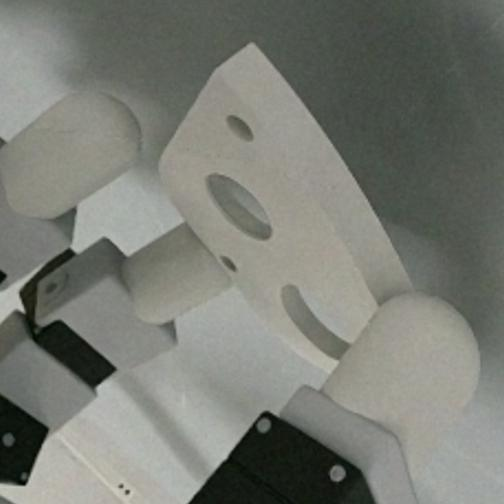

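Request:
{"method": "execute_actions", "body": {
  "actions": [
    [[0,0,0,0,0,0,0,0.1,0,0.1,0,0,0,0,0,0,0,0,0,0,0,0,0.4,-0.6,0.0020,-0.0206,0.0070,-0.0015,0.0168,0.0055,0.38,0.385,0.76,0.7,0,0,0,0,0,0,0,0,0,0,0,0,0.6,-0.6]],
    [[0,0,0,0,0,0,0,0.1,0,0.1,0,0,0,0,0,0,0,0,0,0,0,0,0.4,-0.6,0.0012,-0.0207,0.0070,-0.0015,0.0168,0.0055,0.38,0.385,0.76,0.7,0,0,0,0,0,0,0,0,0,0,0,0,0.6,-0.6]]
  ],
  "cameras": ["cam_right_wrist"]
}}

Request:
{"method": "zoom_image", "body": {
  "camera": "cam_right_wrist",
  "region": [320, 130, 480, 290]
}}

Scene clock: 12103.70 s.
left_arm: end_effector_position=(+0.3292, +0.4874, +0.2075) hand_goal=(+0.626, +0.000, +0.600, +0.720, +0.596, +0.000, +0.560, +0.700, +0.556, +0.000, +0.420, +0.610, +0.710, +0.680, +0.230, +0.190) hand_measured=(+0.610, +0.000, +0.594, +0.716, +0.582, +0.000, +0.552, +0.696, +0.544, +0.000, +0.414, +0.608, +0.690, +0.682, +0.228, +0.188) hand_current_ma=(-62, +2, -24, -10, -52, +2, -26, -11, -49, +0, -20, -9, -76, +8, -6, -8) hand_state=(goal, goal, goal, goal, goal, goal, goal, goal, goal, goal, goal, goal, goal, goal, goal, goal) hand_current_limit=0.40 hand_speed=-0.60 end_effector_quat_wxyz=(-0.547, +0.829, +0.033, -0.112) | right_arm: end_effector_position=(+0.1230, +0.1120, +0.1325) hand_goal=(+0.072, +0.000, -0.134, +0.416, +0.122, +0.000, -0.104, +0.378, +0.086, +0.000, -0.540, -0.030, -0.544, +0.680, +0.040, +0.076) hand_measured=(+0.158, +0.006, -0.108, +0.430, +0.120, +0.002, -0.100, +0.376, +0.086, +0.000, -0.540, -0.032, -0.546, +0.680, +0.072, +0.090) hand_current_ma=(+376, +16, +89, +40, -3, +2, +10, -6, +1, +0, -1, -7, -4, +1, +149, +62) hand_state=(blocked, goal, blocked, goal, goal, goal, goal, goal, goal, goal, goal, goal, goal, goal, blocked, goal) hand_current_limit=0.60 hand_speed=-0.60 end_effector_quat_wxyz=(-0.380, +0.598, -0.548, +0.446)
Joint positions: left_arm=[0.075 1.443 1.073 -1.563 -1.156 1.339] | right_arm=[1.505 1.422 0.953 -1.109 1.251 -1.687]
Joint torques (N m): left_arm=[-1.55 -10.29 10.93 0.09 -1.05 0.16] | right_arm=[-1.44 -8 11.66 -0.32 0.85 0.12]
Heat: left arm: hottest elbow 63 °C; right arm: hottest elbow 60 °C.
Hand target: left_arm +0.3455, +0.4874, +0.2201; -0.547, +0.831, +0.038, -0.095 | right_arm +0.1258, +0.1297, +0.1448; -0.389, +0.587, -0.558, +0.439
Off the commanded pose: left_arm 0.021 m, 2 deg | right_arm 0.022 m, 2 deg.
Step readings (end_effector_position of left_arm | right_arm):
0: (+0.3292, +0.4874, +0.2075) | (+0.1095, +0.1093, +0.1038)
1: (+0.3292, +0.4874, +0.2075) | (+0.1095, +0.1094, +0.1040)
2: (+0.3292, +0.4874, +0.2075) | (+0.1097, +0.1088, +0.1048)
4: (+0.3292, +0.4874, +0.2075) | (+0.1110, +0.1073, +0.1083)
8: (+0.3292, +0.4874, +0.2075) | (+0.1139, +0.1101, +0.1178)
15: (+0.3292, +0.4874, +0.2075) | (+0.1149, +0.1119, +0.1235)
16: (+0.3292, +0.4874, +0.2075) | (+0.1150, +0.1115, +0.1233)
17: (+0.3292, +0.4874, +0.2075) | (+0.1156, +0.1107, +0.1237)
19: (+0.3292, +0.4874, +0.2075) | (+0.1172, +0.1092, +0.1253)
23: (+0.3292, +0.4874, +0.2075) | (+0.1214, +0.1108, +0.1310)
30: (+0.3292, +0.4874, +0.2075) | (+0.1229, +0.1123, +0.1342)
camera_calibration:
cam_right_wrist: T_world_to_cam=[[-0.251179, 0.702901, -0.665462, 0.0648867], [-0.586831, 0.43616, 0.682197, -0.13047], [0.769765, 0.561868, 0.30293, -0.0759165], [0, 0, 0, 1]] pos_world=[-0.00182772, 0.0539518, 0.155183]
Images, in order (width x height): cam_right_wrist 616x616.

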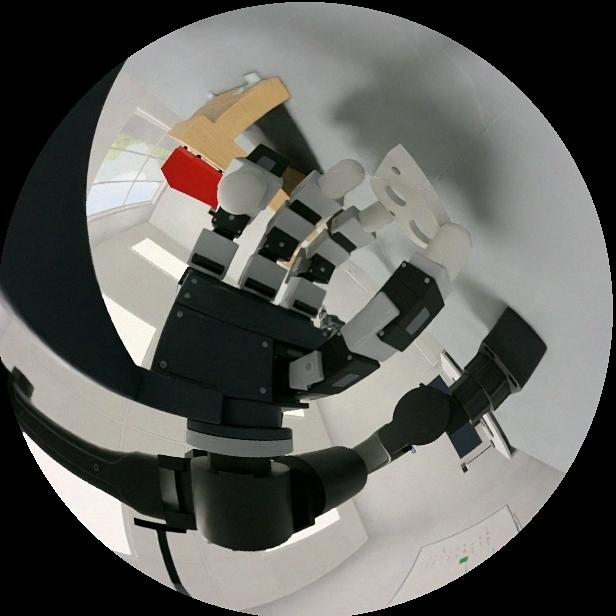

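Scaled by 3.150 from the camera's 616x616 image, which has a finer 880x880 frame.

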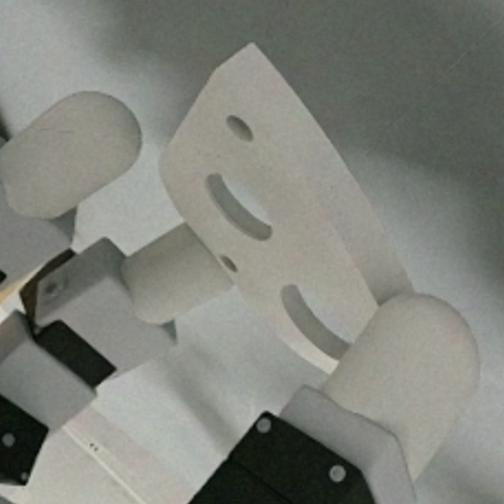

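Request:
{"method": "execute_actions", "body": {
  "actions": [
    [[0,0,0,0,0,0,0,0.1,0,0.1,0,0,0,0,0,0,0,0,0,0,0,0,0.4,-0.6,0.0038,-0.0203,0.0092,-0.0014,0.0158,0.0052,0.38,0.385,0.76,0.7,0,0,0,0,0,0,0,0,0,0,0,0,0.6,-0.6]],
    [[0,0,0,0,0,0,0,0.1,0,0.1,0,0,0,0,0,0,0,0,0,0,0,0,0.4,-0.6,0.0030,-0.0204,0.0093,-0.0014,0.0158,0.0052,0.38,0.385,0.76,0.7,0,0,0,0,0,0,0,0,0,0,0,0,0.6,-0.6]],
    [[0,0,0,0,0,0,0,0.1,0,0.1,0,0,0,0,0,0,0,0,0,0,0,0,0.4,-0.6,0.0053,-0.0237,0.0121,-0.0009,0.0105,0.0034,0.38,0.385,0.76,0.7,0,0,0,0,0,0,0,0,0,0,0,0,0.6,-0.6]],
    [[0,0,0,0,0,0,0,0.1,0,0.1,0,0,0,0,0,0,0,0,0,0,0,0,0.4,-0.6,0.0047,-0.0238,0.0122,-0.0009,0.0105,0.0034,0.38,0.385,0.76,0.7,0,0,0,0,0,0,0,0,0,0,0,0,0.6,-0.6]]
  ],
  "cameras": ["cam_right_wrist"]
}}

Request:
{"method": "zoom_image", "body": {
  "camera": "cam_right_wrist",
  "region": [320, 130, 480, 290]
}}

Scene clock: 12117.23 s.
left_arm: end_effector_position=(+0.3292, +0.4874, +0.2075) hand_goal=(+0.626, +0.000, +0.600, +0.720, +0.596, +0.000, +0.560, +0.700, +0.556, +0.000, +0.420, +0.610, +0.710, +0.680, +0.230, +0.190) hand_measured=(+0.610, +0.000, +0.594, +0.716, +0.582, +0.000, +0.552, +0.696, +0.544, +0.000, +0.414, +0.608, +0.690, +0.682, +0.228, +0.188) hand_current_ma=(-62, +2, -24, -10, -52, +2, -26, -11, -49, +0, -20, -9, -76, +8, -6, -8) hand_state=(goal, goal, goal, goal, goal, goal, goal, goal, goal, goal, goal, goal, goal, goal, goal, goal) hand_current_limit=0.40 hand_speed=-0.60 end_effector_quat_wxyz=(-0.547, +0.829, +0.033, -0.112) | right_arm: end_effector_position=(+0.1623, +0.1040, +0.1768) hand_goal=(+0.072, +0.000, -0.134, +0.416, +0.122, +0.000, -0.104, +0.378, +0.086, +0.000, -0.540, -0.030, -0.544, +0.680, +0.040, +0.076) hand_measured=(+0.158, +0.006, -0.108, +0.430, +0.120, +0.002, -0.100, +0.376, +0.086, +0.000, -0.540, -0.032, -0.546, +0.680, +0.072, +0.090) hand_current_ma=(+375, +16, +89, +40, -4, +2, +10, -6, +0, +0, -1, -7, -4, +1, +149, +62) hand_state=(blocked, goal, blocked, goal, goal, goal, goal, goal, goal, goal, goal, goal, goal, goal, blocked, goal) hand_current_limit=0.60 hand_speed=-0.60 end_effector_quat_wxyz=(+0.341, -0.546, +0.598, -0.478)
Joint positions: left_arm=[0.075 1.443 1.073 -1.563 -1.156 1.339] | right_arm=[1.406 1.468 1.12 -1.458 1.246 -1.444]
Joint torques (N m): left_arm=[-1.44 -10.34 10.95 -0.01 -1.07 0.17] | right_arm=[-1.08 -8.94 11.73 -0.84 0.72 0.12]
Heat: left arm: hottest elbow 63 °C; right arm: hottest elbow 61 °C.
Hand target: left_arm +0.3455, +0.4874, +0.2201; -0.547, +0.831, +0.038, -0.095 | right_arm +0.1661, +0.1194, +0.1877; +0.349, -0.536, +0.607, -0.472
Off the commanded pose: left_arm 0.021 m, 2 deg | right_arm 0.019 m, 2 deg.
Step readings (end_effector_position of left_arm | right_arm):
0: (+0.3292, +0.4874, +0.2075) | (+0.1230, +0.1121, +0.1325)
1: (+0.3292, +0.4874, +0.2075) | (+0.1232, +0.1119, +0.1326)
2: (+0.3292, +0.4874, +0.2075) | (+0.1236, +0.1114, +0.1332)
4: (+0.3292, +0.4874, +0.2075) | (+0.1253, +0.1101, +0.1358)
8: (+0.3292, +0.4874, +0.2075) | (+0.1299, +0.1110, +0.1425)
15: (+0.3292, +0.4874, +0.2075) | (+0.1319, +0.1113, +0.1444)
16: (+0.3292, +0.4874, +0.2075) | (+0.1320, +0.1111, +0.1442)
17: (+0.3292, +0.4874, +0.2075) | (+0.1323, +0.1103, +0.1443)
19: (+0.3292, +0.4874, +0.2075) | (+0.1339, +0.1088, +0.1459)
23: (+0.3292, +0.4874, +0.2075) | (+0.1387, +0.1095, +0.1520)
30: (+0.3292, +0.4874, +0.2075) | (+0.1409, +0.1102, +0.1552)
31: (+0.3292, +0.4874, +0.2075) | (+0.1409, +0.1101, +0.1549)
32: (+0.3292, +0.4874, +0.2075) | (+0.1415, +0.1096, +0.1551)
34: (+0.3292, +0.4874, +0.2075) | (+0.1433, +0.1081, +0.1564)
38: (+0.3292, +0.4874, +0.2075) | (+0.1491, +0.1076, +0.1623)
45: (+0.3292, +0.4874, +0.2075) | (+0.1516, +0.1075, +0.1655)
46: (+0.3292, +0.4874, +0.2075) | (+0.1516, +0.1073, +0.1655)
47: (+0.3292, +0.4874, +0.2075) | (+0.1522, +0.1066, +0.1661)
49: (+0.3292, +0.4874, +0.2075) | (+0.1540, +0.1053, +0.1681)
53: (+0.3292, +0.4874, +0.2075) | (+0.1597, +0.1051, +0.1742)
60: (+0.3292, +0.4874, +0.2075) | (+0.1623, +0.1042, +0.1769)
camera_calibration:
cam_right_wrist: T_world_to_cam=[[-0.120835, 0.737468, -0.664485, 0.084967], [-0.504454, 0.530895, 0.680938, -0.157109], [0.854941, 0.417483, 0.307868, -0.114803], [0, 0, 0, 1]] pos_world=[0.0291623, 0.0686764, 0.198785]
Images, in order (width x height): cam_right_wrist 616x616.

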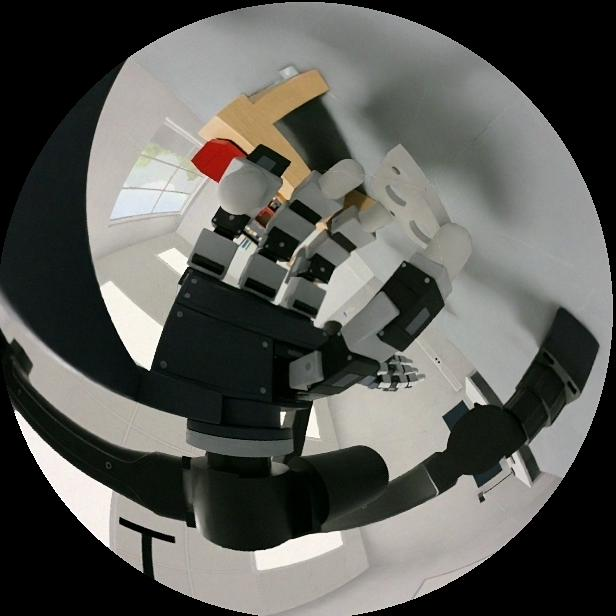

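Scaled by 3.150 from the camera's 616x616 image, which has a finer 880x880 frame.

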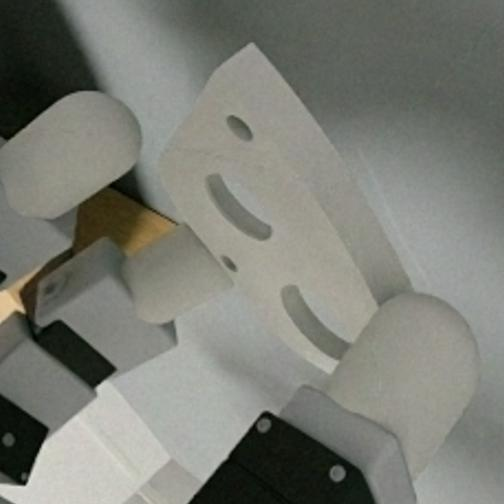

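Request:
{"method": "execute_actions", "body": {
  "actions": [
    [[0,0,0,0,0,0,0,0.1,0,0.1,0,0,0,0,0,0,0,0,0,0,0,0,0.4,-0.6,0.0082,-0.0222,0.0164,-0.0009,0.0105,0.0034,0.38,0.385,0.76,0.7,0,0,0,0,0,0,0,0,0,0,0,0,0.6,-0.6]],
    [[0,0,0,0,0,0,0,0.1,0,0.1,0,0,0,0,0,0,0,0,0,0,0,0,0.4,-0.6,0.0075,-0.0223,0.0166,-0.0009,0.0105,0.0034,0.38,0.385,0.76,0.7,0,0,0,0,0,0,0,0,0,0,0,0,0.6,-0.6]],
    [[0,0,0,0,0,0,0,0.1,0,0.1,0,0,0,0,0,0,0,0,0,0,0,0,0.4,-0.6,0.0051,-0.0214,0.0130,-0.0009,0.0105,0.0034,0.38,0.385,0.76,0.7,0,0,0,0,0,0,0,0,0,0,0,0,0.6,-0.6]],
    [[0,0,0,0,0,0,0,0.1,0,0.1,0,0,0,0,0,0,0,0,0,0,0,0,0.4,-0.6,0.0044,-0.0215,0.0131,-0.0009,0.0105,0.0034,0.38,0.385,0.76,0.7,0,0,0,0,0,0,0,0,0,0,0,0,0.6,-0.6]],
    [[0,0,0,0,0,0,0,0.1,0,0.1,0,0,0,0,0,0,0,0,0,0,0,0,0.4,-0.6,0.0049,-0.0221,0.0125,-0.0009,0.0105,0.0034,0.38,0.385,0.76,0.7,0,0,0,0,0,0,0,0,0,0,0,0,0.6,-0.6]],
    [[0,0,0,0,0,0,0,0.1,0,0.1,0,0,0,0,0,0,0,0,0,0,0,0,0.4,-0.6,0.0042,-0.0222,0.0126,-0.0009,0.0105,0.0034,0.38,0.385,0.76,0.7,0,0,0,0,0,0,0,0,0,0,0,0,0.6,-0.6]]
  ],
  "cameras": ["cam_right_wrist","cam_high"]
}}

Request:
{"method": "zoom_image", "body": {
  "camera": "cam_right_wrist",
  "region": [320, 130, 480, 290]
}}

Scene clock: 12141.27 s.
left_arm: end_effector_position=(+0.3292, +0.4874, +0.2075) hand_goal=(+0.626, +0.000, +0.600, +0.720, +0.596, +0.000, +0.560, +0.700, +0.556, +0.000, +0.420, +0.610, +0.710, +0.680, +0.230, +0.190) hand_measured=(+0.610, +0.000, +0.594, +0.716, +0.582, +0.000, +0.552, +0.696, +0.544, +0.000, +0.414, +0.608, +0.690, +0.682, +0.228, +0.188) hand_current_ma=(-62, +2, -24, -10, -52, +2, -26, -11, -49, +0, -20, -9, -76, +8, -6, -8) hand_state=(goal, goal, goal, goal, goal, goal, goal, goal, goal, goal, goal, goal, goal, goal, goal, goal) hand_current_limit=0.40 hand_speed=-0.60 end_effector_quat_wxyz=(-0.547, +0.829, +0.033, -0.112) | right_arm: end_effector_position=(+0.2277, +0.0748, +0.2342) hand_goal=(+0.072, +0.000, -0.134, +0.416, +0.122, +0.000, -0.104, +0.378, +0.086, +0.000, -0.540, -0.030, -0.544, +0.680, +0.040, +0.076) hand_measured=(+0.158, +0.006, -0.108, +0.430, +0.120, +0.002, -0.100, +0.376, +0.086, +0.000, -0.540, -0.032, -0.546, +0.680, +0.072, +0.090) hand_current_ma=(+374, +16, +90, +41, -5, +2, +10, -6, +0, +0, -1, -7, -4, +1, +149, +62) hand_state=(blocked, goal, blocked, goal, goal, goal, goal, goal, goal, goal, goal, goal, goal, goal, blocked, goal) hand_current_limit=0.60 hand_speed=-0.60 end_effector_quat_wxyz=(+0.295, -0.480, +0.653, -0.506)
Joint positions: left_arm=[0.075 1.443 1.073 -1.563 -1.156 1.339] | right_arm=[1.229 1.469 1.276 -1.67 1.237 -1.369]
Joint torques (N m): left_arm=[-1.08 -10.7 11.03 -0.21 -1.04 0.15] | right_arm=[-0.91 -9.52 12.07 -0.85 0.67 -0.03]
Heat: left arm: hottest elbow 63 °C; right arm: hottest elbow 61 °C.
Hand target: left_arm +0.3455, +0.4874, +0.2201; -0.547, +0.831, +0.038, -0.095 | right_arm +0.2322, +0.0854, +0.2485; +0.298, -0.471, +0.659, -0.506
Off the commanded pose: left_arm 0.021 m, 2 deg | right_arm 0.018 m, 1 deg.
joint sent to its limit (right arm) — joint 4 (wrist pitch), lower limit. The joint targets still meet the commanded pose.
Step readings (end_effector_position of left_arm | right_arm):
0: (+0.3292, +0.4874, +0.2075) | (+0.1623, +0.1040, +0.1768)
1: (+0.3292, +0.4874, +0.2075) | (+0.1624, +0.1041, +0.1769)
2: (+0.3292, +0.4874, +0.2075) | (+0.1630, +0.1035, +0.1772)
4: (+0.3292, +0.4874, +0.2075) | (+0.1651, +0.1018, +0.1787)
8: (+0.3292, +0.4874, +0.2075) | (+0.1717, +0.0998, +0.1829)
15: (+0.3292, +0.4874, +0.2075) | (+0.1745, +0.0982, +0.1843)
16: (+0.3292, +0.4874, +0.2075) | (+0.1746, +0.0981, +0.1845)
17: (+0.3292, +0.4874, +0.2075) | (+0.1753, +0.0974, +0.1848)
19: (+0.3292, +0.4874, +0.2075) | (+0.1773, +0.0960, +0.1865)
23: (+0.3292, +0.4874, +0.2075) | (+0.1838, +0.0939, +0.1910)
30: (+0.3292, +0.4874, +0.2075) | (+0.1868, +0.0923, +0.1926)
31: (+0.3292, +0.4874, +0.2075) | (+0.1868, +0.0922, +0.1928)
32: (+0.3292, +0.4874, +0.2075) | (+0.1872, +0.0915, +0.1932)
34: (+0.3292, +0.4874, +0.2075) | (+0.1887, +0.0902, +0.1955)
38: (+0.3292, +0.4874, +0.2075) | (+0.1942, +0.0890, +0.2013)
45: (+0.3292, +0.4874, +0.2075) | (+0.1967, +0.0878, +0.2037)
46: (+0.3292, +0.4874, +0.2075) | (+0.1966, +0.0876, +0.2038)
47: (+0.3292, +0.4874, +0.2075) | (+0.1972, +0.0870, +0.2043)
49: (+0.3292, +0.4874, +0.2075) | (+0.1987, +0.0855, +0.2066)
53: (+0.3292, +0.4874, +0.2075) | (+0.2043, +0.0843, +0.2127)
60: (+0.3292, +0.4874, +0.2075) | (+0.2069, +0.0829, +0.2153)
61: (+0.3292, +0.4874, +0.2075) | (+0.2069, +0.0828, +0.2155)
62: (+0.3292, +0.4874, +0.2075) | (+0.2073, +0.0821, +0.2158)
64: (+0.3292, +0.4874, +0.2075) | (+0.2087, +0.0805, +0.2180)
68: (+0.3292, +0.4874, +0.2075) | (+0.2141, +0.0790, +0.2244)
75: (+0.3292, +0.4874, +0.2075) | (+0.2165, +0.0776, +0.2269)
76: (+0.3292, +0.4874, +0.2075) | (+0.2166, +0.0773, +0.2268)
77: (+0.3292, +0.4874, +0.2075) | (+0.2171, +0.0770, +0.2270)
79: (+0.3292, +0.4874, +0.2075) | (+0.2187, +0.0765, +0.2283)
83: (+0.3292, +0.4874, +0.2075) | (+0.2249, +0.0758, +0.2327)
90: (+0.3292, +0.4874, +0.2075) | (+0.2277, +0.0749, +0.2342)
camera_calibration:
cam_right_wrist: T_world_to_cam=[[0.0312853, 0.755618, -0.654265, 0.114168], [-0.389015, 0.612178, 0.688408, -0.181865], [0.9207, 0.232982, 0.313099, -0.17856], [0, 0, 0, 1]] pos_world=[0.0900803, 0.0666675, 0.2558]
Images, in order (width x height): cam_high 672x504, cam_right_wrist 616x616.

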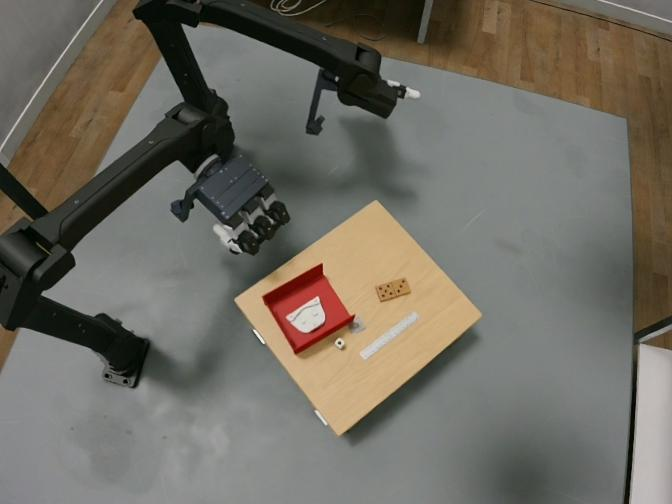

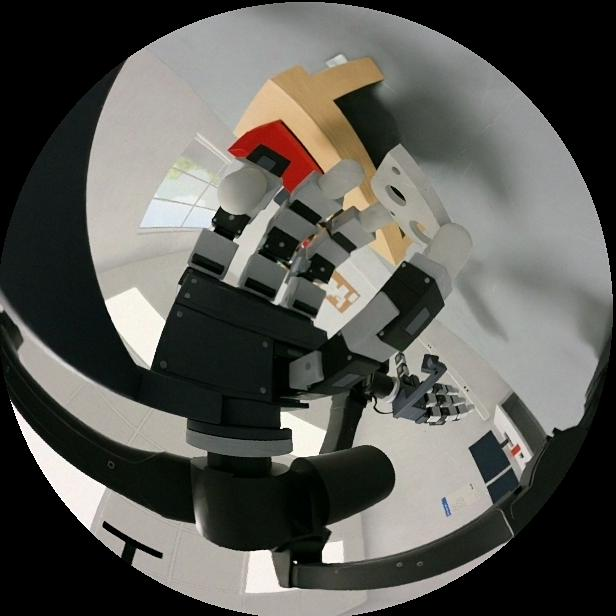

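Scaled by 3.150 from the camera's 616x616 image, which has a finer 880x880 frame.

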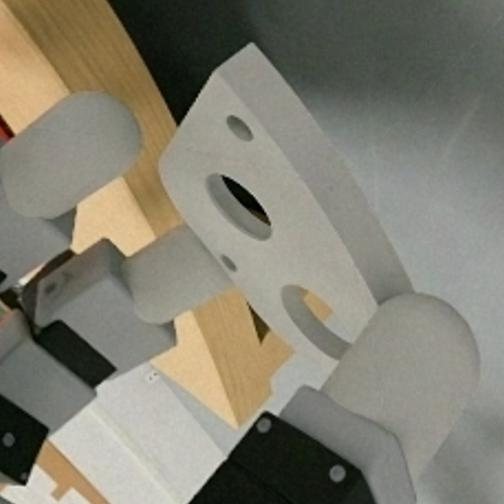

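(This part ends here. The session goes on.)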